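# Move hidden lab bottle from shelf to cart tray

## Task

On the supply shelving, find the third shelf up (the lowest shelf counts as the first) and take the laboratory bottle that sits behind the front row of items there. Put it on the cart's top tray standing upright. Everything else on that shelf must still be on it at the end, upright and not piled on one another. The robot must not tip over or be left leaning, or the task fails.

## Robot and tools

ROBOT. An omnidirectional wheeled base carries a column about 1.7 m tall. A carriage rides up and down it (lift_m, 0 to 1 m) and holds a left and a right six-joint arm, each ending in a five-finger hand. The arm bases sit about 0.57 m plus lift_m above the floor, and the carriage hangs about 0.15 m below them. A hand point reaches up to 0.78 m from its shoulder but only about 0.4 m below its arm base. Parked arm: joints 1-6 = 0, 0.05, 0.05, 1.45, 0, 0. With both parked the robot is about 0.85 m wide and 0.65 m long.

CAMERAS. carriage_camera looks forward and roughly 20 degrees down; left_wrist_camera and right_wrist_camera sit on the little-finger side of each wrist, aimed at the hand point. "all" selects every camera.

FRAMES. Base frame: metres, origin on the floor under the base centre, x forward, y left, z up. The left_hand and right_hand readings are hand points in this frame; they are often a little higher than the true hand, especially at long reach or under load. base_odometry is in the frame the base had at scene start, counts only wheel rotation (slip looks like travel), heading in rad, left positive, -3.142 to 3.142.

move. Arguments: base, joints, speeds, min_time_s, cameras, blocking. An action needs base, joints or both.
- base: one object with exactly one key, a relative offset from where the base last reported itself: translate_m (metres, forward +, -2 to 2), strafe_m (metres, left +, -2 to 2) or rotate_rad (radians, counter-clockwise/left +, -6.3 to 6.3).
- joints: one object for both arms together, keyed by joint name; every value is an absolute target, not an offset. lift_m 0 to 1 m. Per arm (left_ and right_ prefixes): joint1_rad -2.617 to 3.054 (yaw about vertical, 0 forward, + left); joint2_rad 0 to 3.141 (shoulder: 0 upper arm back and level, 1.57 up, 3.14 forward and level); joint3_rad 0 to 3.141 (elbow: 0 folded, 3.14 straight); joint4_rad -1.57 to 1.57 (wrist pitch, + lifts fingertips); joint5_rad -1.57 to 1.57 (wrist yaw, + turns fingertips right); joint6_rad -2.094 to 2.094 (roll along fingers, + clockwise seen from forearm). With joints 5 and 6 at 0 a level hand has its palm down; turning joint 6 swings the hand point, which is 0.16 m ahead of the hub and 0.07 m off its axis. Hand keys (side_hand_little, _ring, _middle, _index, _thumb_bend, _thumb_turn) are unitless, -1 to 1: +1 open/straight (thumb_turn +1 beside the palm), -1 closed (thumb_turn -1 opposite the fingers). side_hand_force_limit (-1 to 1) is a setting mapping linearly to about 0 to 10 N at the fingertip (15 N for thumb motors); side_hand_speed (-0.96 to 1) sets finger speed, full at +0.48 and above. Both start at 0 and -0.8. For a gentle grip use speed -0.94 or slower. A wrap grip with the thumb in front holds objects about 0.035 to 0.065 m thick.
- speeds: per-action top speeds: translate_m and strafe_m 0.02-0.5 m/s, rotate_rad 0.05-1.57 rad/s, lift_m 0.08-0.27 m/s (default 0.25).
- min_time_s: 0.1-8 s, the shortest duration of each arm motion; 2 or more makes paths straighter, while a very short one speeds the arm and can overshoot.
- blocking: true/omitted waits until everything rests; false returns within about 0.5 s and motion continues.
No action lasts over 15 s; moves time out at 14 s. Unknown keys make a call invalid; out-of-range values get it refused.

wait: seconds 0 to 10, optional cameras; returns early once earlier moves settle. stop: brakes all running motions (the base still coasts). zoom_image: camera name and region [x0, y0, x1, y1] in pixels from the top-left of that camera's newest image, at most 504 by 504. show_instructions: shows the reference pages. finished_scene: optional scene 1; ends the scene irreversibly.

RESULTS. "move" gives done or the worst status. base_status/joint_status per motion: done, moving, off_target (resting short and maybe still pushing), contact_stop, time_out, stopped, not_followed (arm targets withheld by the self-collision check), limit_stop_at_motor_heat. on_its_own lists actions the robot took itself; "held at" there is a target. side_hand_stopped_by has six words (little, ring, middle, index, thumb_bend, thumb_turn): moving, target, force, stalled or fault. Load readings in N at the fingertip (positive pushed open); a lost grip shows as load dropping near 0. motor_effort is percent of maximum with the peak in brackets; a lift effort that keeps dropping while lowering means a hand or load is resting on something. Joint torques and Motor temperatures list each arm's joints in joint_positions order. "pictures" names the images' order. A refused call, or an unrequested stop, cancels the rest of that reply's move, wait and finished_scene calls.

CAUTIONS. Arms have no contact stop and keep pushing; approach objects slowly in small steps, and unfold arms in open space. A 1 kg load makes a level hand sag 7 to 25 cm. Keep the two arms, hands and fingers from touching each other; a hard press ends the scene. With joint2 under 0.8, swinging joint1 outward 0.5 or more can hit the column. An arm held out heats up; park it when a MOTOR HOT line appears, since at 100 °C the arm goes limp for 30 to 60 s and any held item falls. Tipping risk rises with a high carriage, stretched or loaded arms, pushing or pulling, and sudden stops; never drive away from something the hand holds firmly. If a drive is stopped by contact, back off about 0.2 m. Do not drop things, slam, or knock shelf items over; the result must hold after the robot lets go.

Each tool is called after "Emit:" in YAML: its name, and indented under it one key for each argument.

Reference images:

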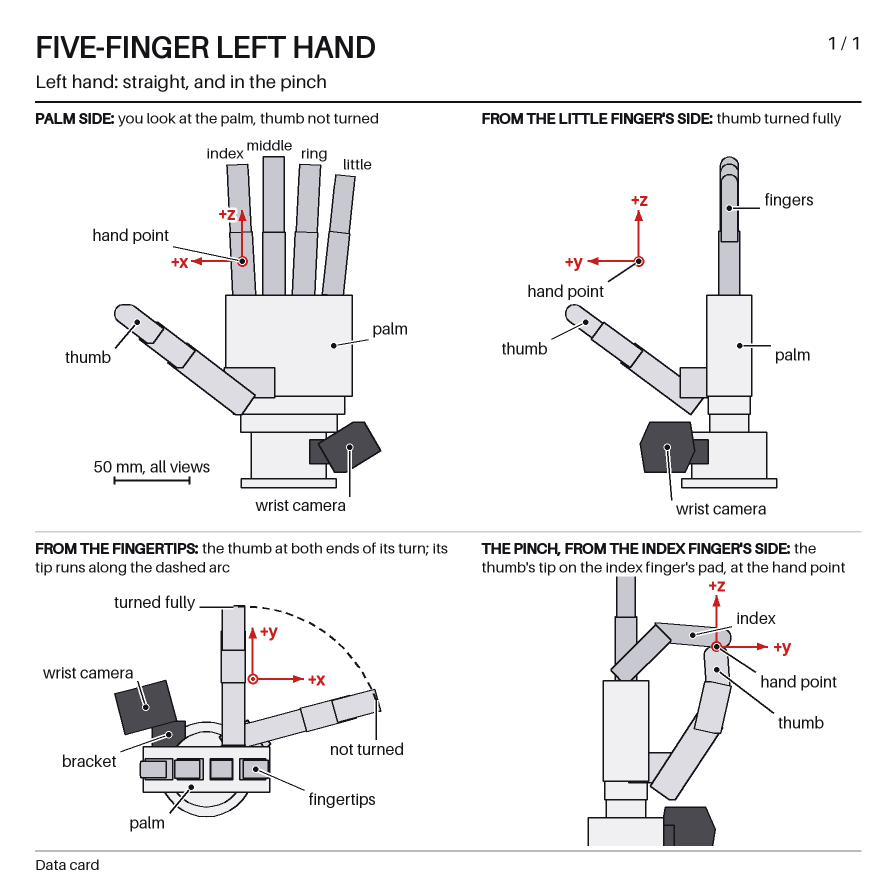

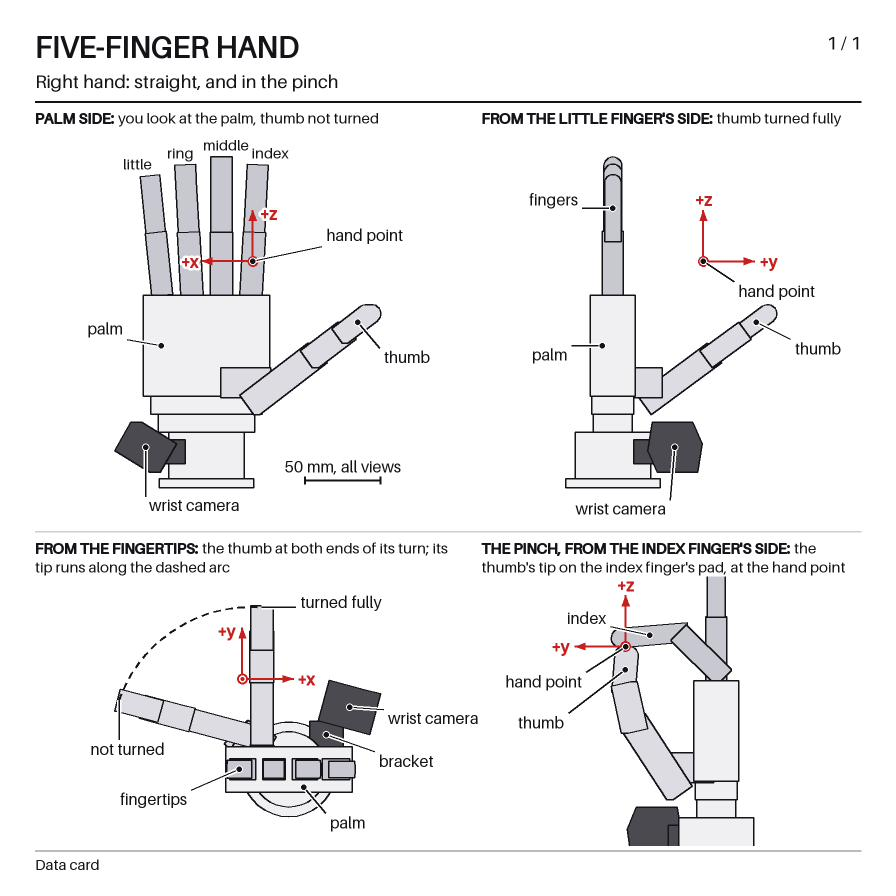

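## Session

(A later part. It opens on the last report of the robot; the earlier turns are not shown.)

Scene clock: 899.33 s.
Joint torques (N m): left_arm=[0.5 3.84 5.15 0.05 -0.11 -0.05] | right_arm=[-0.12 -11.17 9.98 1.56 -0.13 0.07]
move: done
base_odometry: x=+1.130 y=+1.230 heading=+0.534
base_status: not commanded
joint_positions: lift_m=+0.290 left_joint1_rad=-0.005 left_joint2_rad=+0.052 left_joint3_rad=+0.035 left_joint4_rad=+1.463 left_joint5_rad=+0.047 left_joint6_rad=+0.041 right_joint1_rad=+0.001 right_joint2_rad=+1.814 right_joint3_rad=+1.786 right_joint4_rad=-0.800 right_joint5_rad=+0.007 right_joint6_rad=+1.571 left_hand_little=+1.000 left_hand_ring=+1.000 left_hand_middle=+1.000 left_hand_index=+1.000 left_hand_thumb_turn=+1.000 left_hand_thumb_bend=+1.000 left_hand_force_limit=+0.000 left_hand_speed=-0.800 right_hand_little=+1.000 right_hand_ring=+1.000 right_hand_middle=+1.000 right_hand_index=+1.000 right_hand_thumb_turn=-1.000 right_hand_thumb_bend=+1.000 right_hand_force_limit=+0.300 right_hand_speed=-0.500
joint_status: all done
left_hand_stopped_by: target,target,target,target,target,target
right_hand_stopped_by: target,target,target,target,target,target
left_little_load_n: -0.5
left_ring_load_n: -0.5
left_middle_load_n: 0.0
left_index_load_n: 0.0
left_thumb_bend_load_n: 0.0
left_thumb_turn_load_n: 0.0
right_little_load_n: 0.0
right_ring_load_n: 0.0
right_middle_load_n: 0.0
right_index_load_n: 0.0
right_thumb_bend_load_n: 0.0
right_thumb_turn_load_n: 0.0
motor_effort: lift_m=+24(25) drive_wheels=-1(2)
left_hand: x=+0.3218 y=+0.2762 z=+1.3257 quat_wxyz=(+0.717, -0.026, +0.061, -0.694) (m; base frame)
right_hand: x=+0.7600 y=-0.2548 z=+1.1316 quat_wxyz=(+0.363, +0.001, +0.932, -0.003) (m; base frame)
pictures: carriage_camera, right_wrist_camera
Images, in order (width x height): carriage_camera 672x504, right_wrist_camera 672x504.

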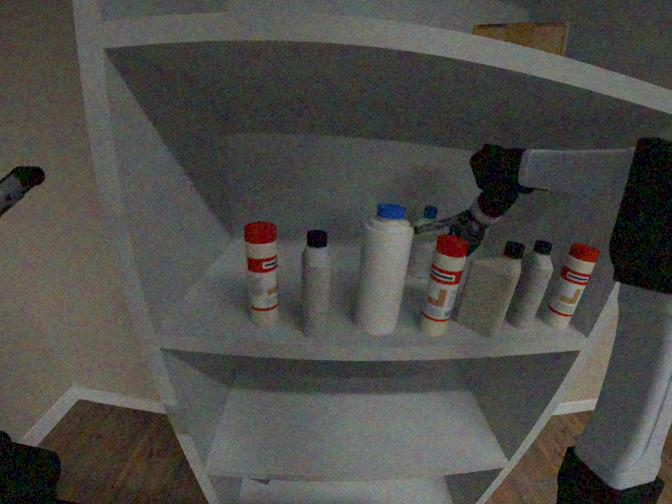

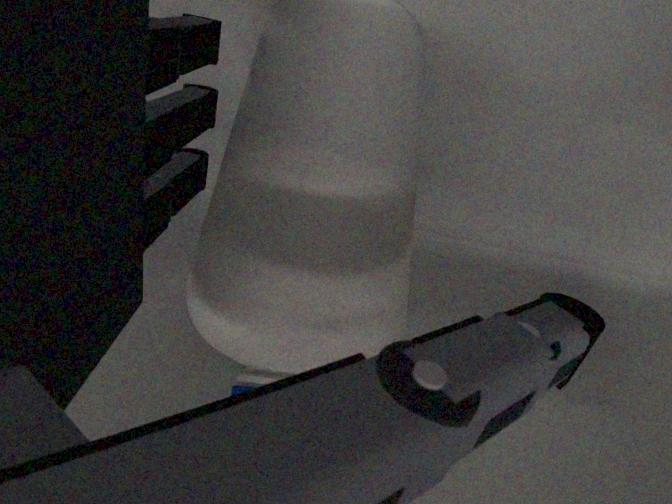

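Emit:
move:
  base: {"translate_m": 0.04}
  speeds: {"translate_m": 0.03}
  cameras: ["right_wrist_camera", "carriage_camera"]

Emit:
move:
  base: {"translate_m": 0.04}
  speeds: {"translate_m": 0.03}
  cameras: ["right_wrist_camera", "carriage_camera"]

Emit:
zoom_image:
  camera: "carriage_camera"
  region: [380, 130, 580, 330]

Scene clock: 905.90 s.
Joint torques (N m): left_arm=[0.51 3.9 5.12 0.03 -0.1 -0.06] | right_arm=[-0.13 -11.11 10.03 1.54 -0.13 0.07]
move: done
base_odometry: x=+1.164 y=+1.250 heading=+0.535
base_status: done
joint_positions: lift_m=+0.290 left_joint1_rad=-0.005 left_joint2_rad=+0.052 left_joint3_rad=+0.035 left_joint4_rad=+1.463 left_joint5_rad=+0.047 left_joint6_rad=+0.041 right_joint1_rad=+0.001 right_joint2_rad=+1.814 right_joint3_rad=+1.786 right_joint4_rad=-0.800 right_joint5_rad=+0.007 right_joint6_rad=+1.571 left_hand_little=+1.000 left_hand_ring=+1.000 left_hand_middle=+1.000 left_hand_index=+1.000 left_hand_thumb_turn=+1.000 left_hand_thumb_bend=+1.000 left_hand_force_limit=+0.000 left_hand_speed=-0.800 right_hand_little=+1.000 right_hand_ring=+1.000 right_hand_middle=+1.000 right_hand_index=+1.000 right_hand_thumb_turn=-1.000 right_hand_thumb_bend=+1.000 right_hand_force_limit=+0.300 right_hand_speed=-0.500
joint_status: not commanded
left_hand_stopped_by: target,target,target,target,target,target
right_hand_stopped_by: target,target,target,target,target,target
left_little_load_n: 0.0
left_ring_load_n: 0.0
left_middle_load_n: 0.5
left_index_load_n: 0.0
left_thumb_bend_load_n: 0.0
left_thumb_turn_load_n: 0.0
right_little_load_n: 0.0
right_ring_load_n: 0.0
right_middle_load_n: 0.0
right_index_load_n: -0.5
right_thumb_bend_load_n: 0.0
right_thumb_turn_load_n: 0.0
motor_effort: lift_m=+24(24) drive_wheels=+5(11)
left_hand: x=+0.3218 y=+0.2762 z=+1.3257 quat_wxyz=(+0.717, -0.026, +0.061, -0.694) (m; base frame)
right_hand: x=+0.7600 y=-0.2548 z=+1.1316 quat_wxyz=(+0.363, +0.001, +0.932, -0.003) (m; base frame)
pictures: carriage_camera, right_wrist_camera
Images, in order (width x height): carriage_camera 672x504, right_wrist_camera 672x504.

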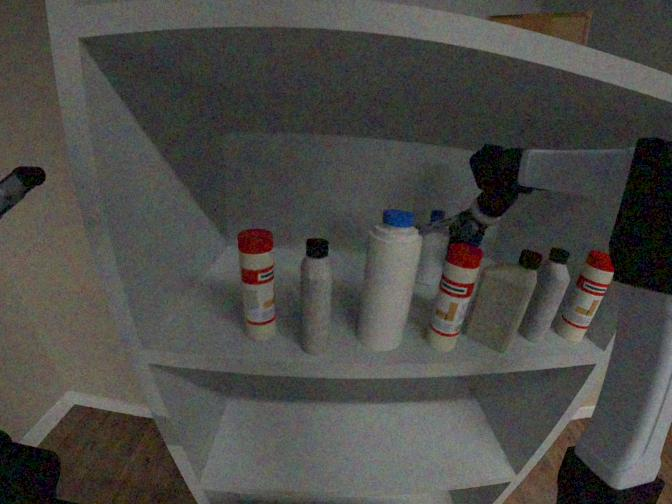

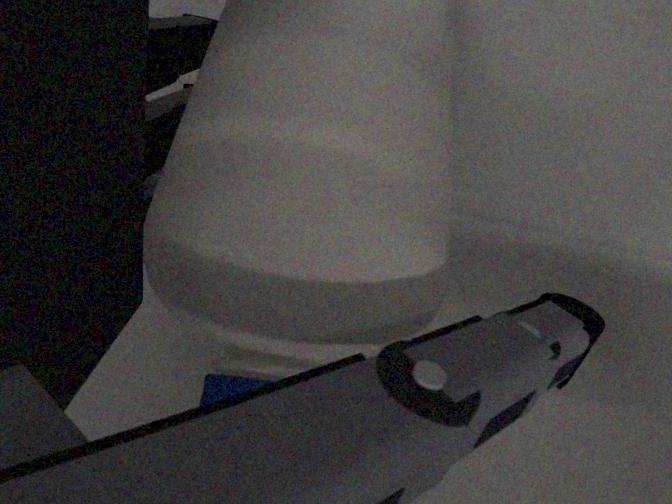

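Scene clock: 907.73 s.
Joint torques (N m): left_arm=[0.5 3.9 5.15 0.03 -0.11 -0.05] | right_arm=[-0.1 -11.14 10.03 1.54 -0.13 0.07]
move: done
base_odometry: x=+1.198 y=+1.271 heading=+0.535
base_status: done
joint_positions: lift_m=+0.290 left_joint1_rad=-0.005 left_joint2_rad=+0.052 left_joint3_rad=+0.035 left_joint4_rad=+1.464 left_joint5_rad=+0.047 left_joint6_rad=+0.041 right_joint1_rad=+0.001 right_joint2_rad=+1.814 right_joint3_rad=+1.786 right_joint4_rad=-0.800 right_joint5_rad=+0.007 right_joint6_rad=+1.571 left_hand_little=+1.000 left_hand_ring=+1.000 left_hand_middle=+1.000 left_hand_index=+1.000 left_hand_thumb_turn=+1.000 left_hand_thumb_bend=+1.000 left_hand_force_limit=+0.000 left_hand_speed=-0.800 right_hand_little=+1.000 right_hand_ring=+1.000 right_hand_middle=+1.000 right_hand_index=+1.000 right_hand_thumb_turn=-1.000 right_hand_thumb_bend=+1.000 right_hand_force_limit=+0.300 right_hand_speed=-0.500
joint_status: not commanded
left_hand_stopped_by: target,target,target,target,target,target
right_hand_stopped_by: target,target,target,target,target,target
left_little_load_n: 0.0
left_ring_load_n: 0.0
left_middle_load_n: 0.0
left_index_load_n: 0.0
left_thumb_bend_load_n: 0.0
left_thumb_turn_load_n: 0.0
right_little_load_n: 0.0
right_ring_load_n: 0.0
right_middle_load_n: 0.0
right_index_load_n: 0.0
right_thumb_bend_load_n: 0.0
right_thumb_turn_load_n: 0.0
motor_effort: lift_m=+24(25) drive_wheels=+4(12)
left_hand: x=+0.3217 y=+0.2762 z=+1.3257 quat_wxyz=(+0.717, -0.026, +0.061, -0.694) (m; base frame)
right_hand: x=+0.7600 y=-0.2548 z=+1.1316 quat_wxyz=(+0.363, +0.001, +0.932, -0.003) (m; base frame)
pictures: carriage_camera, right_wrist_camera
Images, in order (width x height): carriage_camera 672x504, right_wrist_camera 672x504.

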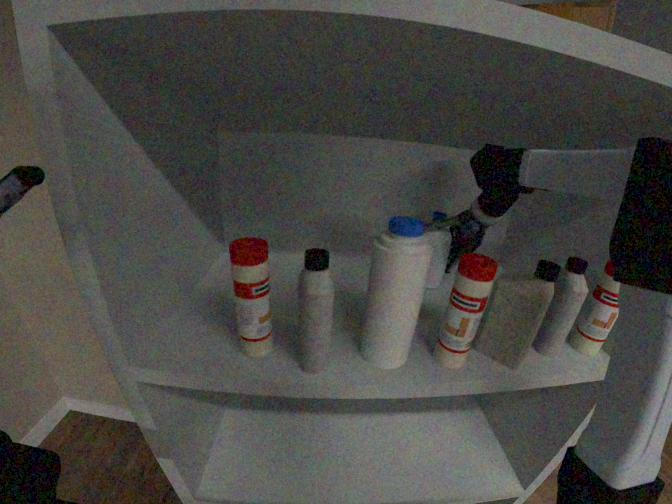

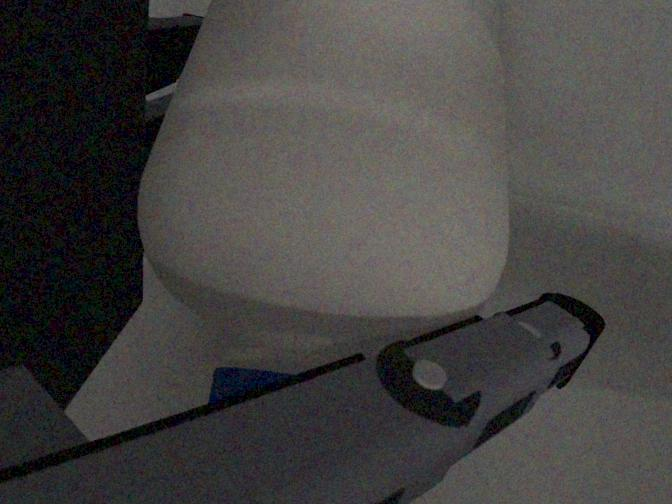

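Scaled by 2.520.

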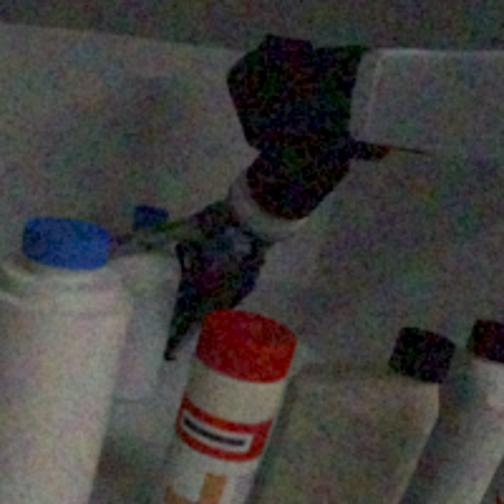

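Emit:
move:
  base: {"translate_m": -0.025}
  speeds: {"translate_m": 0.05}

Emit:
move:
  base: {"strafe_m": 0.008}
  speeds: {"strafe_m": 0.03}

Emit:
move:
  joints: {"lift_m": 0.25}
  speeds: {"lift_m": 0.08}
  cameras: ["right_wrist_camera", "carriage_camera"]

Emit:
zoom_image:
  camera: "carriage_camera"
  region: [380, 130, 580, 330]

Scene clock: 920.30 s.
Joint torques (N m): left_arm=[0.5 3.9 5.14 0.05 -0.11 -0.05] | right_arm=[-0.13 -11.12 10.1 1.54 -0.13 0.07]
move: done
base_odometry: x=+1.177 y=+1.258 heading=+0.535
base_status: done
joint_positions: lift_m=+0.290 left_joint1_rad=-0.005 left_joint2_rad=+0.052 left_joint3_rad=+0.035 left_joint4_rad=+1.463 left_joint5_rad=+0.047 left_joint6_rad=+0.041 right_joint1_rad=+0.001 right_joint2_rad=+1.814 right_joint3_rad=+1.786 right_joint4_rad=-0.800 right_joint5_rad=+0.007 right_joint6_rad=+1.571 left_hand_little=+1.000 left_hand_ring=+1.000 left_hand_middle=+1.000 left_hand_index=+1.000 left_hand_thumb_turn=+1.000 left_hand_thumb_bend=+1.000 left_hand_force_limit=+0.000 left_hand_speed=-0.800 right_hand_little=+1.000 right_hand_ring=+1.000 right_hand_middle=+1.000 right_hand_index=+1.000 right_hand_thumb_turn=-1.000 right_hand_thumb_bend=+1.000 right_hand_force_limit=+0.300 right_hand_speed=-0.500
joint_status: not commanded
left_hand_stopped_by: target,target,target,target,target,target
right_hand_stopped_by: target,target,target,target,target,target
left_little_load_n: 0.0
left_ring_load_n: 0.0
left_middle_load_n: 0.0
left_index_load_n: 0.0
left_thumb_bend_load_n: 0.0
left_thumb_turn_load_n: 0.0
right_little_load_n: 0.0
right_ring_load_n: 0.0
right_middle_load_n: 0.0
right_index_load_n: 0.0
right_thumb_bend_load_n: -0.5
right_thumb_turn_load_n: 0.0
motor_effort: lift_m=+24(24) drive_wheels=+5(15)
left_hand: x=+0.3218 y=+0.2762 z=+1.3257 quat_wxyz=(+0.717, -0.026, +0.061, -0.694) (m; base frame)
right_hand: x=+0.7601 y=-0.2548 z=+1.1317 quat_wxyz=(+0.363, +0.001, +0.932, -0.003) (m; base frame)
pictures: none

Scene clock: 921.00 s.
Joint torques (N m): left_arm=[0.51 3.86 5.07 0.05 -0.09 -0.05] | right_arm=[-0.03 -11.11 10.07 1.55 -0.12 0.07]
move: done
base_odometry: x=+1.173 y=+1.265 heading=+0.534
base_status: done
joint_positions: lift_m=+0.290 left_joint1_rad=-0.005 left_joint2_rad=+0.052 left_joint3_rad=+0.035 left_joint4_rad=+1.463 left_joint5_rad=+0.047 left_joint6_rad=+0.041 right_joint1_rad=+0.000 right_joint2_rad=+1.814 right_joint3_rad=+1.786 right_joint4_rad=-0.800 right_joint5_rad=+0.007 right_joint6_rad=+1.571 left_hand_little=+1.000 left_hand_ring=+1.000 left_hand_middle=+1.000 left_hand_index=+1.000 left_hand_thumb_turn=+1.000 left_hand_thumb_bend=+1.000 left_hand_force_limit=+0.000 left_hand_speed=-0.800 right_hand_little=+1.000 right_hand_ring=+1.000 right_hand_middle=+1.000 right_hand_index=+1.000 right_hand_thumb_turn=-1.000 right_hand_thumb_bend=+1.000 right_hand_force_limit=+0.300 right_hand_speed=-0.500
joint_status: not commanded
left_hand_stopped_by: target,target,target,target,target,target
right_hand_stopped_by: target,target,target,target,target,target
left_little_load_n: 0.0
left_ring_load_n: 0.0
left_middle_load_n: 0.0
left_index_load_n: 0.0
left_thumb_bend_load_n: 0.0
left_thumb_turn_load_n: 0.0
right_little_load_n: 0.0
right_ring_load_n: 0.0
right_middle_load_n: 0.0
right_index_load_n: 0.0
right_thumb_bend_load_n: 0.0
right_thumb_turn_load_n: 0.0
motor_effort: lift_m=+24(24) drive_wheels=+5(12)
left_hand: x=+0.3218 y=+0.2762 z=+1.3257 quat_wxyz=(+0.717, -0.026, +0.061, -0.694) (m; base frame)
right_hand: x=+0.7601 y=-0.2554 z=+1.1317 quat_wxyz=(+0.363, +0.001, +0.932, -0.003) (m; base frame)
pictures: none

Scene clock: 921.87 s.
Joint torques (N m): left_arm=[0.51 3.9 5.15 0.06 -0.11 -0.05] | right_arm=[-0.03 -10.36 9.17 1.32 -0.12 0.06]
move: done
base_odometry: x=+1.173 y=+1.265 heading=+0.534
base_status: not commanded
joint_positions: lift_m=+0.250 left_joint1_rad=-0.005 left_joint2_rad=+0.052 left_joint3_rad=+0.035 left_joint4_rad=+1.463 left_joint5_rad=+0.047 left_joint6_rad=+0.041 right_joint1_rad=+0.000 right_joint2_rad=+1.806 right_joint3_rad=+1.796 right_joint4_rad=-0.771 right_joint5_rad=+0.007 right_joint6_rad=+1.571 left_hand_little=+1.000 left_hand_ring=+1.000 left_hand_middle=+1.000 left_hand_index=+1.000 left_hand_thumb_turn=+1.000 left_hand_thumb_bend=+1.000 left_hand_force_limit=+0.000 left_hand_speed=-0.800 right_hand_little=+1.000 right_hand_ring=+1.000 right_hand_middle=+1.000 right_hand_index=+1.000 right_hand_thumb_turn=-1.000 right_hand_thumb_bend=+1.000 right_hand_force_limit=+0.300 right_hand_speed=-0.500
joint_status: all done
left_hand_stopped_by: target,target,target,target,target,target
right_hand_stopped_by: target,target,target,target,target,target
left_little_load_n: 0.0
left_ring_load_n: 0.0
left_middle_load_n: 0.0
left_index_load_n: 0.0
left_thumb_bend_load_n: 0.0
left_thumb_turn_load_n: 0.0
right_little_load_n: -0.5
right_ring_load_n: 0.0
right_middle_load_n: 0.0
right_index_load_n: 0.0
right_thumb_bend_load_n: 0.0
right_thumb_turn_load_n: 0.0
motor_effort: lift_m=+23(23) drive_wheels=+4(5)
left_hand: x=+0.3218 y=+0.2762 z=+1.2858 quat_wxyz=(+0.717, -0.026, +0.061, -0.694) (m; base frame)
right_hand: x=+0.7652 y=-0.2554 z=+1.1062 quat_wxyz=(+0.385, +0.002, +0.923, -0.003) (m; base frame)
pictures: carriage_camera, right_wrist_camera
Images, in order (width x height): carriage_camera 672x504, right_wrist_camera 672x504.

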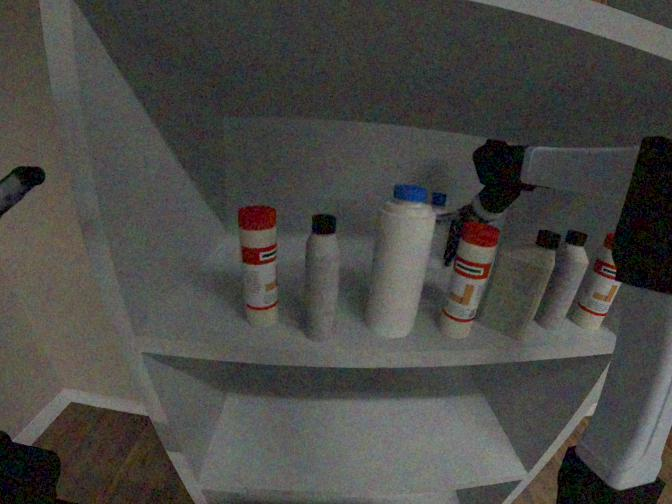

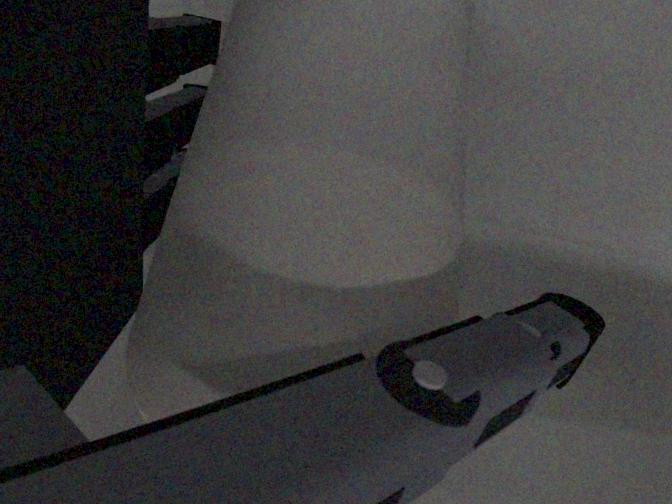

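Scaled by 2.520.

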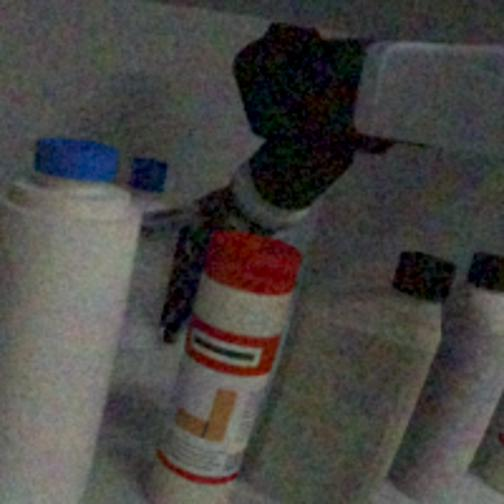

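Emit:
move:
  joints: {"lift_m": 0.285}
  speeds: {"lift_m": 0.08}

Emit:
move:
  base: {"translate_m": 0.055}
  speeds: {"translate_m": 0.03}
  cameras: ["right_wrist_camera", "carriage_camera"]

Emit:
move:
  base: {"translate_m": -0.015}
  speeds: {"translate_m": 0.03}
  cameras: ["right_wrist_camera"]

Scene clock: 941.13 s.
Joint torques (N m): left_arm=[0.51 3.9 5.16 0.05 -0.1 -0.05] | right_arm=[-0.03 -10.35 9.14 1.47 -0.13 0.07]
move: done
base_odometry: x=+1.173 y=+1.265 heading=+0.534
base_status: not commanded
joint_positions: lift_m=+0.285 left_joint1_rad=-0.005 left_joint2_rad=+0.052 left_joint3_rad=+0.035 left_joint4_rad=+1.463 left_joint5_rad=+0.047 left_joint6_rad=+0.041 right_joint1_rad=+0.000 right_joint2_rad=+1.806 right_joint3_rad=+1.796 right_joint4_rad=-0.790 right_joint5_rad=+0.007 right_joint6_rad=+1.571 left_hand_little=+1.000 left_hand_ring=+1.000 left_hand_middle=+1.000 left_hand_index=+1.000 left_hand_thumb_turn=+1.000 left_hand_thumb_bend=+1.000 left_hand_force_limit=+0.000 left_hand_speed=-0.800 right_hand_little=+1.000 right_hand_ring=+1.000 right_hand_middle=+1.000 right_hand_index=+1.000 right_hand_thumb_turn=-1.000 right_hand_thumb_bend=+1.000 right_hand_force_limit=+0.300 right_hand_speed=-0.500
joint_status: all done
left_hand_stopped_by: target,target,target,target,target,target
right_hand_stopped_by: target,target,target,target,target,target
left_little_load_n: 0.0
left_ring_load_n: 0.0
left_middle_load_n: 0.0
left_index_load_n: 0.0
left_thumb_bend_load_n: 0.0
left_thumb_turn_load_n: 0.0
right_little_load_n: 0.0
right_ring_load_n: 0.0
right_middle_load_n: 0.0
right_index_load_n: 0.0
right_thumb_bend_load_n: -0.5
right_thumb_turn_load_n: 0.0
motor_effort: lift_m=+30(37) drive_wheels=+5(5)
left_hand: x=+0.3218 y=+0.2762 z=+1.3202 quat_wxyz=(+0.717, -0.026, +0.061, -0.694) (m; base frame)
right_hand: x=+0.7619 y=-0.2554 z=+1.1366 quat_wxyz=(+0.376, +0.002, +0.927, -0.003) (m; base frame)
pictures: none

Scene clock: 943.47 s.
Joint torques (N m): left_arm=[0.51 3.9 5.15 0.07 -0.1 -0.06] | right_arm=[-0.03 -10.36 9.14 1.5 -0.13 0.06]
move: done
base_odometry: x=+1.220 y=+1.293 heading=+0.535
base_status: done
joint_positions: lift_m=+0.285 left_joint1_rad=-0.005 left_joint2_rad=+0.052 left_joint3_rad=+0.035 left_joint4_rad=+1.463 left_joint5_rad=+0.047 left_joint6_rad=+0.041 right_joint1_rad=+0.000 right_joint2_rad=+1.806 right_joint3_rad=+1.796 right_joint4_rad=-0.793 right_joint5_rad=+0.007 right_joint6_rad=+1.571 left_hand_little=+1.000 left_hand_ring=+1.000 left_hand_middle=+1.000 left_hand_index=+1.000 left_hand_thumb_turn=+1.000 left_hand_thumb_bend=+1.000 left_hand_force_limit=+0.000 left_hand_speed=-0.800 right_hand_little=+1.000 right_hand_ring=+1.000 right_hand_middle=+1.000 right_hand_index=+1.000 right_hand_thumb_turn=-1.000 right_hand_thumb_bend=+1.000 right_hand_force_limit=+0.300 right_hand_speed=-0.500
joint_status: not commanded
left_hand_stopped_by: target,target,target,target,target,target
right_hand_stopped_by: target,target,target,target,target,target
left_little_load_n: 0.0
left_ring_load_n: -0.5
left_middle_load_n: 0.0
left_index_load_n: 0.0
left_thumb_bend_load_n: 0.0
left_thumb_turn_load_n: 0.0
right_little_load_n: 0.0
right_ring_load_n: 0.0
right_middle_load_n: 0.0
right_index_load_n: 0.0
right_thumb_bend_load_n: 0.0
right_thumb_turn_load_n: 0.0
motor_effort: lift_m=+30(30) drive_wheels=+4(10)
left_hand: x=+0.3218 y=+0.2762 z=+1.3202 quat_wxyz=(+0.717, -0.026, +0.061, -0.694) (m; base frame)
right_hand: x=+0.7614 y=-0.2554 z=+1.1359 quat_wxyz=(+0.374, +0.002, +0.927, -0.003) (m; base frame)
pictures: carriage_camera, right_wrist_camera
Images, in order (width x height): carriage_camera 672x504, right_wrist_camera 672x504.

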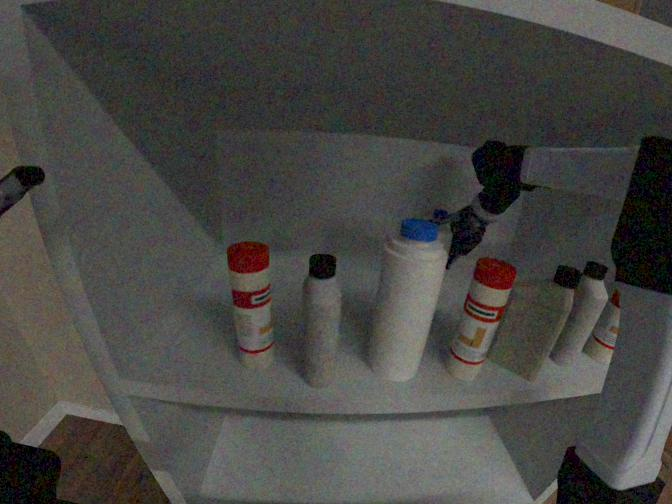

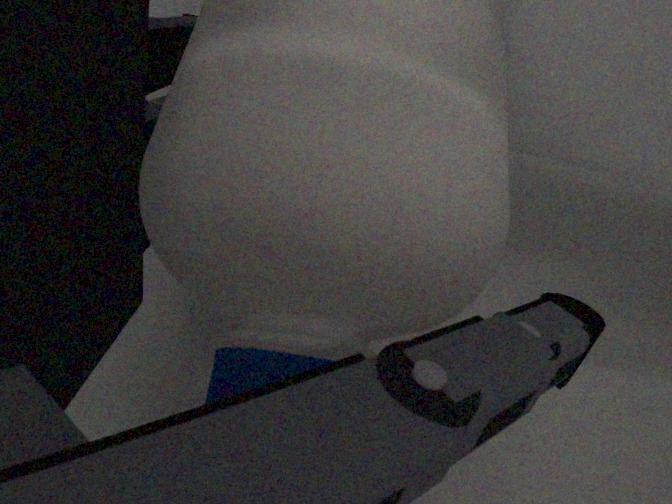

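Scene clock: 944.50 s.
Joint torques (N m): left_arm=[0.51 3.89 5.16 0.05 -0.11 -0.05] | right_arm=[-0.03 -10.43 9.13 1.5 -0.13 0.06]
move: done
base_odometry: x=+1.207 y=+1.285 heading=+0.535
base_status: done
joint_positions: lift_m=+0.285 left_joint1_rad=-0.005 left_joint2_rad=+0.052 left_joint3_rad=+0.035 left_joint4_rad=+1.463 left_joint5_rad=+0.047 left_joint6_rad=+0.041 right_joint1_rad=+0.000 right_joint2_rad=+1.806 right_joint3_rad=+1.796 right_joint4_rad=-0.794 right_joint5_rad=+0.007 right_joint6_rad=+1.571 left_hand_little=+1.000 left_hand_ring=+1.000 left_hand_middle=+1.000 left_hand_index=+1.000 left_hand_thumb_turn=+1.000 left_hand_thumb_bend=+1.000 left_hand_force_limit=+0.000 left_hand_speed=-0.800 right_hand_little=+1.000 right_hand_ring=+1.000 right_hand_middle=+1.000 right_hand_index=+1.000 right_hand_thumb_turn=-1.000 right_hand_thumb_bend=+1.000 right_hand_force_limit=+0.300 right_hand_speed=-0.500
joint_status: not commanded
left_hand_stopped_by: target,target,target,target,target,target
right_hand_stopped_by: target,target,target,target,target,target
left_little_load_n: 0.0
left_ring_load_n: 0.0
left_middle_load_n: 0.0
left_index_load_n: 0.0
left_thumb_bend_load_n: 0.0
left_thumb_turn_load_n: 0.0
right_little_load_n: 0.0
right_ring_load_n: 0.0
right_middle_load_n: 0.0
right_index_load_n: 0.0
right_thumb_bend_load_n: 0.0
right_thumb_turn_load_n: 0.0
motor_effort: lift_m=+30(30) drive_wheels=+1(13)
left_hand: x=+0.3218 y=+0.2762 z=+1.3202 quat_wxyz=(+0.717, -0.026, +0.061, -0.694) (m; base frame)
right_hand: x=+0.7613 y=-0.2554 z=+1.1358 quat_wxyz=(+0.374, +0.002, +0.927, -0.003) (m; base frame)
pictures: right_wrist_camera
Images, in order (width x height): right_wrist_camera 672x504.

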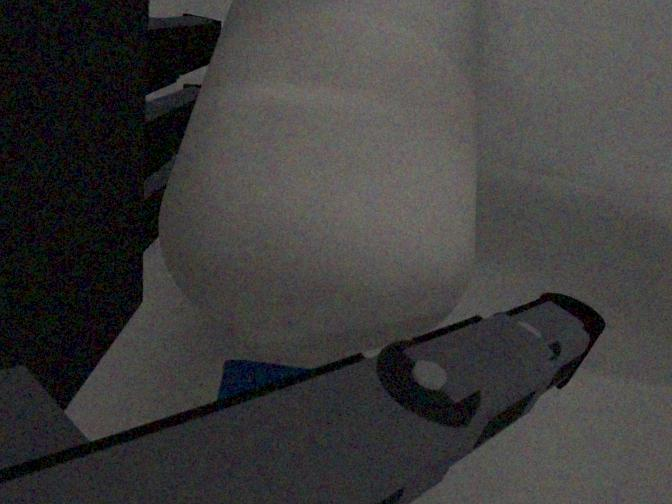

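Emit:
move:
  joints: {"lift_m": 0.235}
  speeds: {"lift_m": 0.08}
  cameras: ["right_wrist_camera", "carriage_camera"]

Emit:
zoom_image:
  camera: "carriage_camera"
  region: [380, 130, 580, 330]

Scene clock: 954.13 s.
Joint torques (N m): left_arm=[0.51 4 5.2 0.05 -0.11 -0.05] | right_arm=[-0.03 -9.11 8.1 1.17 0.03 0]
move: done
base_odometry: x=+1.207 y=+1.285 heading=+0.535
base_status: not commanded
joint_positions: lift_m=+0.235 left_joint1_rad=-0.005 left_joint2_rad=+0.052 left_joint3_rad=+0.035 left_joint4_rad=+1.463 left_joint5_rad=+0.047 left_joint6_rad=+0.041 right_joint1_rad=+0.000 right_joint2_rad=+1.794 right_joint3_rad=+1.807 right_joint4_rad=-0.752 right_joint5_rad=-0.010 right_joint6_rad=+1.578 left_hand_little=+1.000 left_hand_ring=+1.000 left_hand_middle=+1.000 left_hand_index=+1.000 left_hand_thumb_turn=+1.000 left_hand_thumb_bend=+1.000 left_hand_force_limit=+0.000 left_hand_speed=-0.800 right_hand_little=+1.000 right_hand_ring=+1.000 right_hand_middle=+1.000 right_hand_index=+1.000 right_hand_thumb_turn=-1.000 right_hand_thumb_bend=+1.000 right_hand_force_limit=+0.300 right_hand_speed=-0.500
joint_status: all done
left_hand_stopped_by: target,target,target,target,target,target
right_hand_stopped_by: target,target,target,target,target,target
left_little_load_n: 0.0
left_ring_load_n: 0.0
left_middle_load_n: 0.0
left_index_load_n: 0.0
left_thumb_bend_load_n: 0.0
left_thumb_turn_load_n: 0.0
right_little_load_n: 0.0
right_ring_load_n: 0.0
right_middle_load_n: 0.0
right_index_load_n: 0.0
right_thumb_bend_load_n: 0.0
right_thumb_turn_load_n: 0.0
motor_effort: lift_m=+24(25) drive_wheels=+1(3)
left_hand: x=+0.3218 y=+0.2762 z=+1.2707 quat_wxyz=(+0.717, -0.026, +0.061, -0.694) (m; base frame)
right_hand: x=+0.7671 y=-0.2523 z=+1.1077 quat_wxyz=(+0.404, +0.001, +0.915, +0.006) (m; base frame)
pictures: carriage_camera, right_wrist_camera
Images, in order (width x height): carriage_camera 672x504, right_wrist_camera 672x504.

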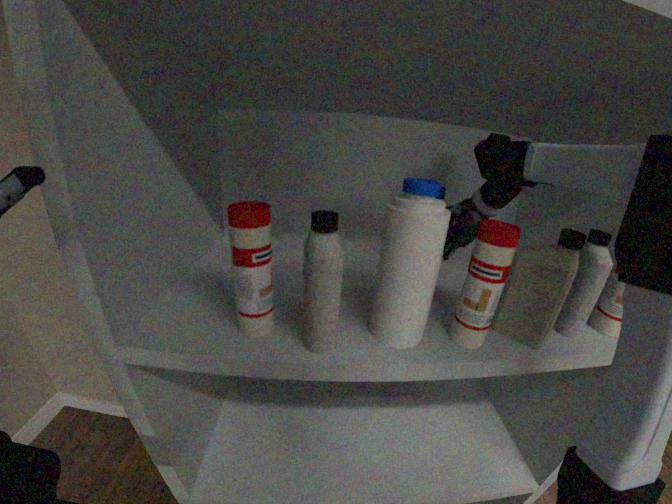

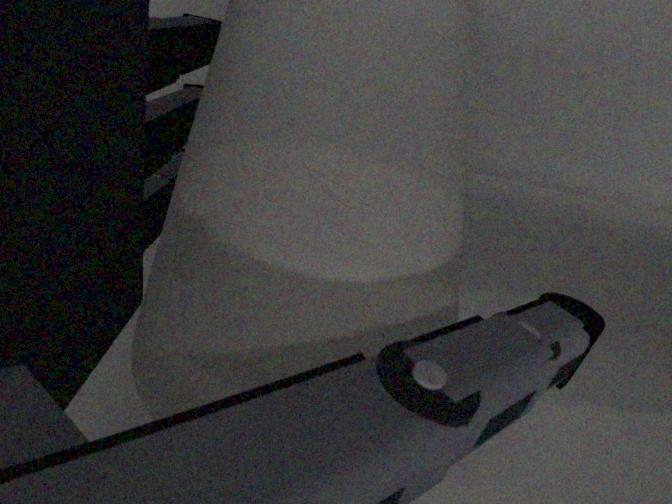

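Scaled by 2.520.

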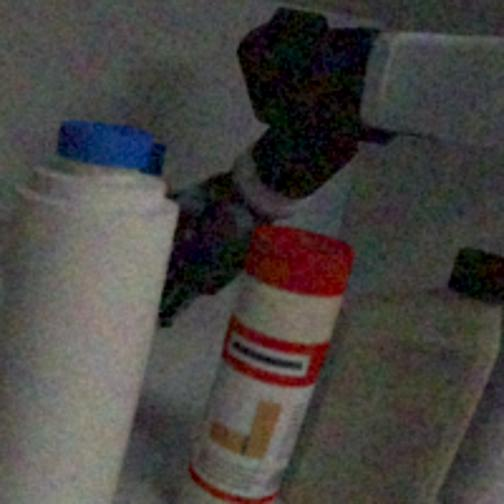

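Emit:
move:
  joints: {"lift_m": 0.265}
  speeds: {"lift_m": 0.08}

Emit:
move:
  base: {"translate_m": 0.012}
  speeds: {"translate_m": 0.03}

Emit:
move:
  joints: {"right_hand_speed": -0.88, "right_hand_force_limit": -0.4, "right_hand_index": -0.3, "right_hand_middle": -0.3, "right_hand_ring": -0.3}
  cameras: ["right_wrist_camera"]

Emit:
move:
  joints: {"right_hand_thumb_bend": 0.0, "right_hand_speed": -0.8, "right_hand_force_limit": -0.3}
  cameras: ["right_wrist_camera"]

Scene clock: 986.00 s.
Joint torques (N m): left_arm=[0.5 3.9 5.18 0.04 -0.11 -0.05] | right_arm=[-0.03 -9.09 8.08 1.5 0.03 0.01]
Motor temperatures (°C): left_arm=[19 27 30 17 17 19] | right_arm=[19 38 37 31 20 16]
move: done
base_odometry: x=+1.207 y=+1.285 heading=+0.535
base_status: not commanded
joint_positions: lift_m=+0.265 left_joint1_rad=-0.005 left_joint2_rad=+0.052 left_joint3_rad=+0.035 left_joint4_rad=+1.463 left_joint5_rad=+0.047 left_joint6_rad=+0.041 right_joint1_rad=+0.000 right_joint2_rad=+1.794 right_joint3_rad=+1.807 right_joint4_rad=-0.789 right_joint5_rad=-0.010 right_joint6_rad=+1.577 left_hand_little=+1.000 left_hand_ring=+1.000 left_hand_middle=+1.000 left_hand_index=+1.000 left_hand_thumb_turn=+1.000 left_hand_thumb_bend=+1.000 left_hand_force_limit=+0.000 left_hand_speed=-0.800 right_hand_little=+1.000 right_hand_ring=+1.000 right_hand_middle=+1.000 right_hand_index=+1.000 right_hand_thumb_turn=-1.000 right_hand_thumb_bend=+1.000 right_hand_force_limit=+0.300 right_hand_speed=-0.500
joint_status: all done
left_hand_stopped_by: target,target,target,target,target,target
right_hand_stopped_by: target,target,target,target,target,target
left_little_load_n: 0.0
left_ring_load_n: 0.0
left_middle_load_n: 0.0
left_index_load_n: 0.0
left_thumb_bend_load_n: 0.0
left_thumb_turn_load_n: 0.0
right_little_load_n: 0.0
right_ring_load_n: 0.0
right_middle_load_n: 0.0
right_index_load_n: 0.0
right_thumb_bend_load_n: 0.0
right_thumb_turn_load_n: 0.0
motor_effort: lift_m=+29(36) drive_wheels=+1(2)
left_hand: x=+0.3218 y=+0.2762 z=+1.3002 quat_wxyz=(+0.717, -0.026, +0.061, -0.694) (m; base frame)
right_hand: x=+0.7611 y=-0.2523 z=+1.1292 quat_wxyz=(+0.387, +0.001, +0.922, +0.006) (m; base frame)
pictures: none

Scene clock: 986.90 s.
Joint torques (N m): left_arm=[0.51 3.9 5.15 0.04 -0.11 -0.05] | right_arm=[-0.03 -9.11 8.06 1.51 0.03 0.01]
move: done
base_odometry: x=+1.217 y=+1.291 heading=+0.535
base_status: done
joint_positions: lift_m=+0.265 left_joint1_rad=-0.005 left_joint2_rad=+0.052 left_joint3_rad=+0.035 left_joint4_rad=+1.463 left_joint5_rad=+0.047 left_joint6_rad=+0.041 right_joint1_rad=+0.000 right_joint2_rad=+1.794 right_joint3_rad=+1.807 right_joint4_rad=-0.790 right_joint5_rad=-0.010 right_joint6_rad=+1.577 left_hand_little=+1.000 left_hand_ring=+1.000 left_hand_middle=+1.000 left_hand_index=+1.000 left_hand_thumb_turn=+1.000 left_hand_thumb_bend=+1.000 left_hand_force_limit=+0.000 left_hand_speed=-0.800 right_hand_little=+1.000 right_hand_ring=+1.000 right_hand_middle=+1.000 right_hand_index=+1.000 right_hand_thumb_turn=-1.000 right_hand_thumb_bend=+1.000 right_hand_force_limit=+0.300 right_hand_speed=-0.500
joint_status: not commanded
left_hand_stopped_by: target,target,target,target,target,target
right_hand_stopped_by: target,target,target,target,target,target
left_little_load_n: 0.0
left_ring_load_n: 0.0
left_middle_load_n: 0.0
left_index_load_n: 0.0
left_thumb_bend_load_n: 0.0
left_thumb_turn_load_n: 0.0
right_little_load_n: 0.0
right_ring_load_n: 0.0
right_middle_load_n: 0.5
right_index_load_n: 0.0
right_thumb_bend_load_n: 0.0
right_thumb_turn_load_n: 0.0
motor_effort: lift_m=+30(30) drive_wheels=-3(12)
left_hand: x=+0.3219 y=+0.2762 z=+1.3002 quat_wxyz=(+0.717, -0.026, +0.061, -0.694) (m; base frame)
right_hand: x=+0.7609 y=-0.2523 z=+1.1288 quat_wxyz=(+0.386, +0.001, +0.922, +0.006) (m; base frame)
pictures: none

Scene clock: 991.00 s.
Joint torques (N m): left_arm=[0.51 3.9 5.15 0.05 -0.11 -0.05] | right_arm=[-0.03 -9.06 8.05 1.5 -0.1 0.08]
move: off_target
base_odometry: x=+1.217 y=+1.291 heading=+0.535
base_status: not commanded
joint_positions: lift_m=+0.265 left_joint1_rad=-0.005 left_joint2_rad=+0.052 left_joint3_rad=+0.035 left_joint4_rad=+1.463 left_joint5_rad=+0.047 left_joint6_rad=+0.041 right_joint1_rad=+0.000 right_joint2_rad=+1.794 right_joint3_rad=+1.807 right_joint4_rad=-0.790 right_joint5_rad=+0.002 right_joint6_rad=+1.571 left_hand_little=+1.000 left_hand_ring=+1.000 left_hand_middle=+1.000 left_hand_index=+1.000 left_hand_thumb_turn=+1.000 left_hand_thumb_bend=+1.000 left_hand_force_limit=+0.000 left_hand_speed=-0.800 right_hand_little=+1.000 right_hand_ring=+0.735 right_hand_middle=+0.590 right_hand_index=+0.344 right_hand_thumb_turn=-1.000 right_hand_thumb_bend=+1.000 right_hand_force_limit=-0.400 right_hand_speed=-0.880
joint_status: right_hand_ring off_target (ended at +0.735, target -0.300); right_hand_middle off_target (ended at +0.590, target -0.300); right_hand_index off_target (ended at +0.344, target -0.300); the others done
left_hand_stopped_by: target,target,target,target,target,target
right_hand_stopped_by: target,force,force,force,target,target
left_little_load_n: 0.0
left_ring_load_n: 0.0
left_middle_load_n: 0.0
left_index_load_n: 0.0
left_thumb_bend_load_n: 0.0
left_thumb_turn_load_n: 0.0
right_little_load_n: 0.0
right_ring_load_n: 0.5
right_middle_load_n: 3.5
right_index_load_n: 4.0
right_thumb_bend_load_n: 1.0
right_thumb_turn_load_n: -1.5
motor_effort: lift_m=+29(30) drive_wheels=-2(3)
left_hand: x=+0.3219 y=+0.2762 z=+1.3002 quat_wxyz=(+0.717, -0.026, +0.061, -0.694) (m; base frame)
right_hand: x=+0.7612 y=-0.2545 z=+1.1281 quat_wxyz=(+0.387, +0.001, +0.922, -0.001) (m; base frame)
pictures: right_wrist_camera
Images, in order (width x height): right_wrist_camera 672x504.

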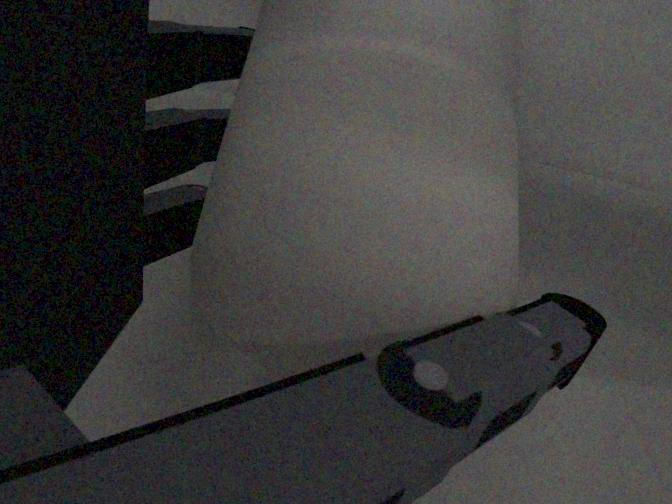

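Scene clock: 994.73 s.
Joint torques (N m): left_arm=[0.51 3.9 5.15 0.05 -0.11 -0.05] | right_arm=[-0.03 -9.06 8.06 1.5 -0.09 0.07]
move: off_target
base_odometry: x=+1.217 y=+1.291 heading=+0.535
base_status: not commanded
joint_positions: lift_m=+0.265 left_joint1_rad=-0.005 left_joint2_rad=+0.052 left_joint3_rad=+0.035 left_joint4_rad=+1.463 left_joint5_rad=+0.047 left_joint6_rad=+0.041 right_joint1_rad=+0.000 right_joint2_rad=+1.794 right_joint3_rad=+1.807 right_joint4_rad=-0.789 right_joint5_rad=+0.002 right_joint6_rad=+1.571 left_hand_little=+1.000 left_hand_ring=+1.000 left_hand_middle=+1.000 left_hand_index=+1.000 left_hand_thumb_turn=+1.000 left_hand_thumb_bend=+1.000 left_hand_force_limit=+0.000 left_hand_speed=-0.800 right_hand_little=+1.000 right_hand_ring=+0.735 right_hand_middle=+0.590 right_hand_index=+0.344 right_hand_thumb_turn=-1.000 right_hand_thumb_bend=+0.986 right_hand_force_limit=-0.300 right_hand_speed=-0.800
joint_status: right_hand_thumb_bend off_target (ended at +0.986, target +0.000); the others done
left_hand_stopped_by: target,target,target,target,target,target
right_hand_stopped_by: target,force,force,force,force,target
left_little_load_n: 0.0
left_ring_load_n: 0.0
left_middle_load_n: 0.0
left_index_load_n: 0.0
left_thumb_bend_load_n: 0.0
left_thumb_turn_load_n: 0.0
right_little_load_n: -0.5
right_ring_load_n: 0.0
right_middle_load_n: 3.5
right_index_load_n: 4.0
right_thumb_bend_load_n: 5.5
right_thumb_turn_load_n: -1.0
motor_effort: lift_m=+29(30) drive_wheels=-2(3)
left_hand: x=+0.3219 y=+0.2762 z=+1.3002 quat_wxyz=(+0.717, -0.026, +0.061, -0.694) (m; base frame)
right_hand: x=+0.7613 y=-0.2545 z=+1.1283 quat_wxyz=(+0.387, +0.001, +0.922, -0.001) (m; base frame)
pictures: right_wrist_camera
Images, in order (width x height): right_wrist_camera 672x504.

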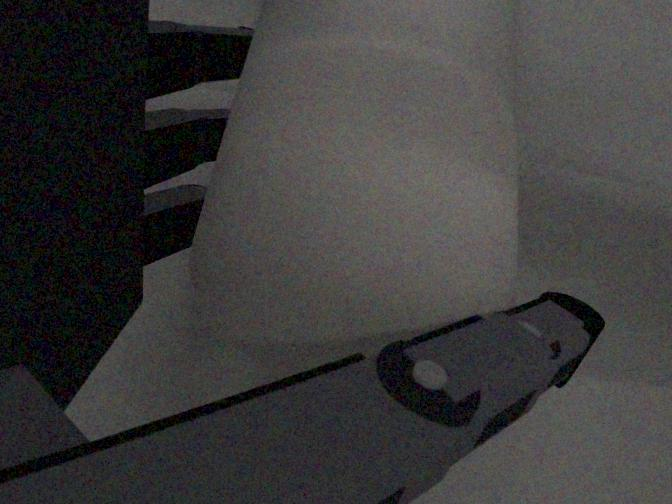

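Emit:
move:
  joints: {"lift_m": 0.25}
  speeds: {"lift_m": 0.08}

Emit:
move:
  joints: {"right_hand_thumb_bend": -0.1, "right_hand_speed": -0.85, "right_hand_force_limit": 0.3, "right_hand_index": -0.4, "right_hand_middle": -0.4}
  cameras: ["right_wrist_camera"]

Scene clock: 1002.33 s.
Joint torques (N m): left_arm=[0.53 3.89 5.15 0.05 -0.11 -0.05] | right_arm=[-0.03 -8.92 7.9 1.09 0 0]
move: done
base_odometry: x=+1.217 y=+1.291 heading=+0.535
base_status: not commanded
joint_positions: lift_m=+0.250 left_joint1_rad=-0.005 left_joint2_rad=+0.052 left_joint3_rad=+0.035 left_joint4_rad=+1.463 left_joint5_rad=+0.047 left_joint6_rad=+0.041 right_joint1_rad=+0.000 right_joint2_rad=+1.792 right_joint3_rad=+1.809 right_joint4_rad=-0.742 right_joint5_rad=-0.008 right_joint6_rad=+1.579 left_hand_little=+1.000 left_hand_ring=+1.000 left_hand_middle=+1.000 left_hand_index=+1.000 left_hand_thumb_turn=+1.000 left_hand_thumb_bend=+1.000 left_hand_force_limit=+0.000 left_hand_speed=-0.800 right_hand_little=+1.000 right_hand_ring=+0.735 right_hand_middle=+0.589 right_hand_index=+0.344 right_hand_thumb_turn=-1.000 right_hand_thumb_bend=+0.987 right_hand_force_limit=-0.300 right_hand_speed=-0.800
joint_status: all done
left_hand_stopped_by: target,target,target,target,target,target
right_hand_stopped_by: target,force,force,force,force,target
left_little_load_n: 0.0
left_ring_load_n: 0.0
left_middle_load_n: 0.0
left_index_load_n: 0.0
left_thumb_bend_load_n: 0.0
left_thumb_turn_load_n: 0.0
right_little_load_n: 0.0
right_ring_load_n: 2.0
right_middle_load_n: 0.5
right_index_load_n: 1.5
right_thumb_bend_load_n: 4.0
right_thumb_turn_load_n: 2.5
motor_effort: lift_m=+23(23) drive_wheels=+2(3)
left_hand: x=+0.3219 y=+0.2762 z=+1.2858 quat_wxyz=(+0.717, -0.026, +0.061, -0.694) (m; base frame)
right_hand: x=+0.7687 y=-0.2528 z=+1.1272 quat_wxyz=(+0.411, +0.002, +0.912, +0.005) (m; base frame)
pictures: none

Scene clock: 1002.97 s.
Joint torques (N m): left_arm=[0.51 3.9 5.15 0.05 -0.11 -0.05] | right_arm=[-0.03 -8.87 7.88 1.08 0 0]
move: off_target
base_odometry: x=+1.217 y=+1.291 heading=+0.535
base_status: not commanded
joint_positions: lift_m=+0.250 left_joint1_rad=-0.005 left_joint2_rad=+0.052 left_joint3_rad=+0.035 left_joint4_rad=+1.463 left_joint5_rad=+0.047 left_joint6_rad=+0.041 right_joint1_rad=+0.000 right_joint2_rad=+1.792 right_joint3_rad=+1.809 right_joint4_rad=-0.740 right_joint5_rad=-0.008 right_joint6_rad=+1.579 left_hand_little=+1.000 left_hand_ring=+1.000 left_hand_middle=+1.000 left_hand_index=+1.000 left_hand_thumb_turn=+1.000 left_hand_thumb_bend=+1.000 left_hand_force_limit=+0.000 left_hand_speed=-0.800 right_hand_little=+1.000 right_hand_ring=+0.735 right_hand_middle=+0.564 right_hand_index=+0.319 right_hand_thumb_turn=-1.000 right_hand_thumb_bend=+0.979 right_hand_force_limit=+0.300 right_hand_speed=-0.850
joint_status: right_hand_middle off_target (ended at +0.564, target -0.400); right_hand_index off_target (ended at +0.319, target -0.400); right_hand_thumb_bend off_target (ended at +0.979, target -0.100); the others done
left_hand_stopped_by: target,target,target,target,target,target
right_hand_stopped_by: target,force,force,force,force,target
left_little_load_n: 0.0
left_ring_load_n: 0.0
left_middle_load_n: 0.0
left_index_load_n: 0.0
left_thumb_bend_load_n: 0.0
left_thumb_turn_load_n: 0.0
right_little_load_n: 0.0
right_ring_load_n: 0.0
right_middle_load_n: 5.5
right_index_load_n: 6.0
right_thumb_bend_load_n: 9.5
right_thumb_turn_load_n: 0.5
motor_effort: lift_m=+23(23) drive_wheels=+2(3)
left_hand: x=+0.3219 y=+0.2762 z=+1.2858 quat_wxyz=(+0.717, -0.026, +0.061, -0.694) (m; base frame)
right_hand: x=+0.7689 y=-0.2528 z=+1.1276 quat_wxyz=(+0.412, +0.002, +0.911, +0.005) (m; base frame)
pictures: right_wrist_camera
Images, in order (width x height): right_wrist_camera 672x504.

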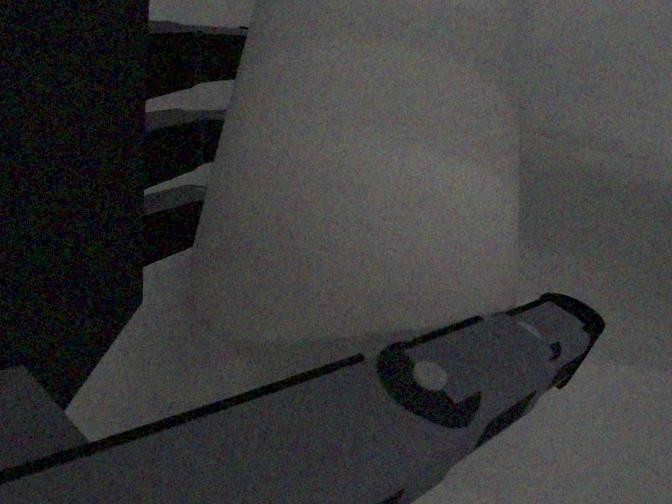

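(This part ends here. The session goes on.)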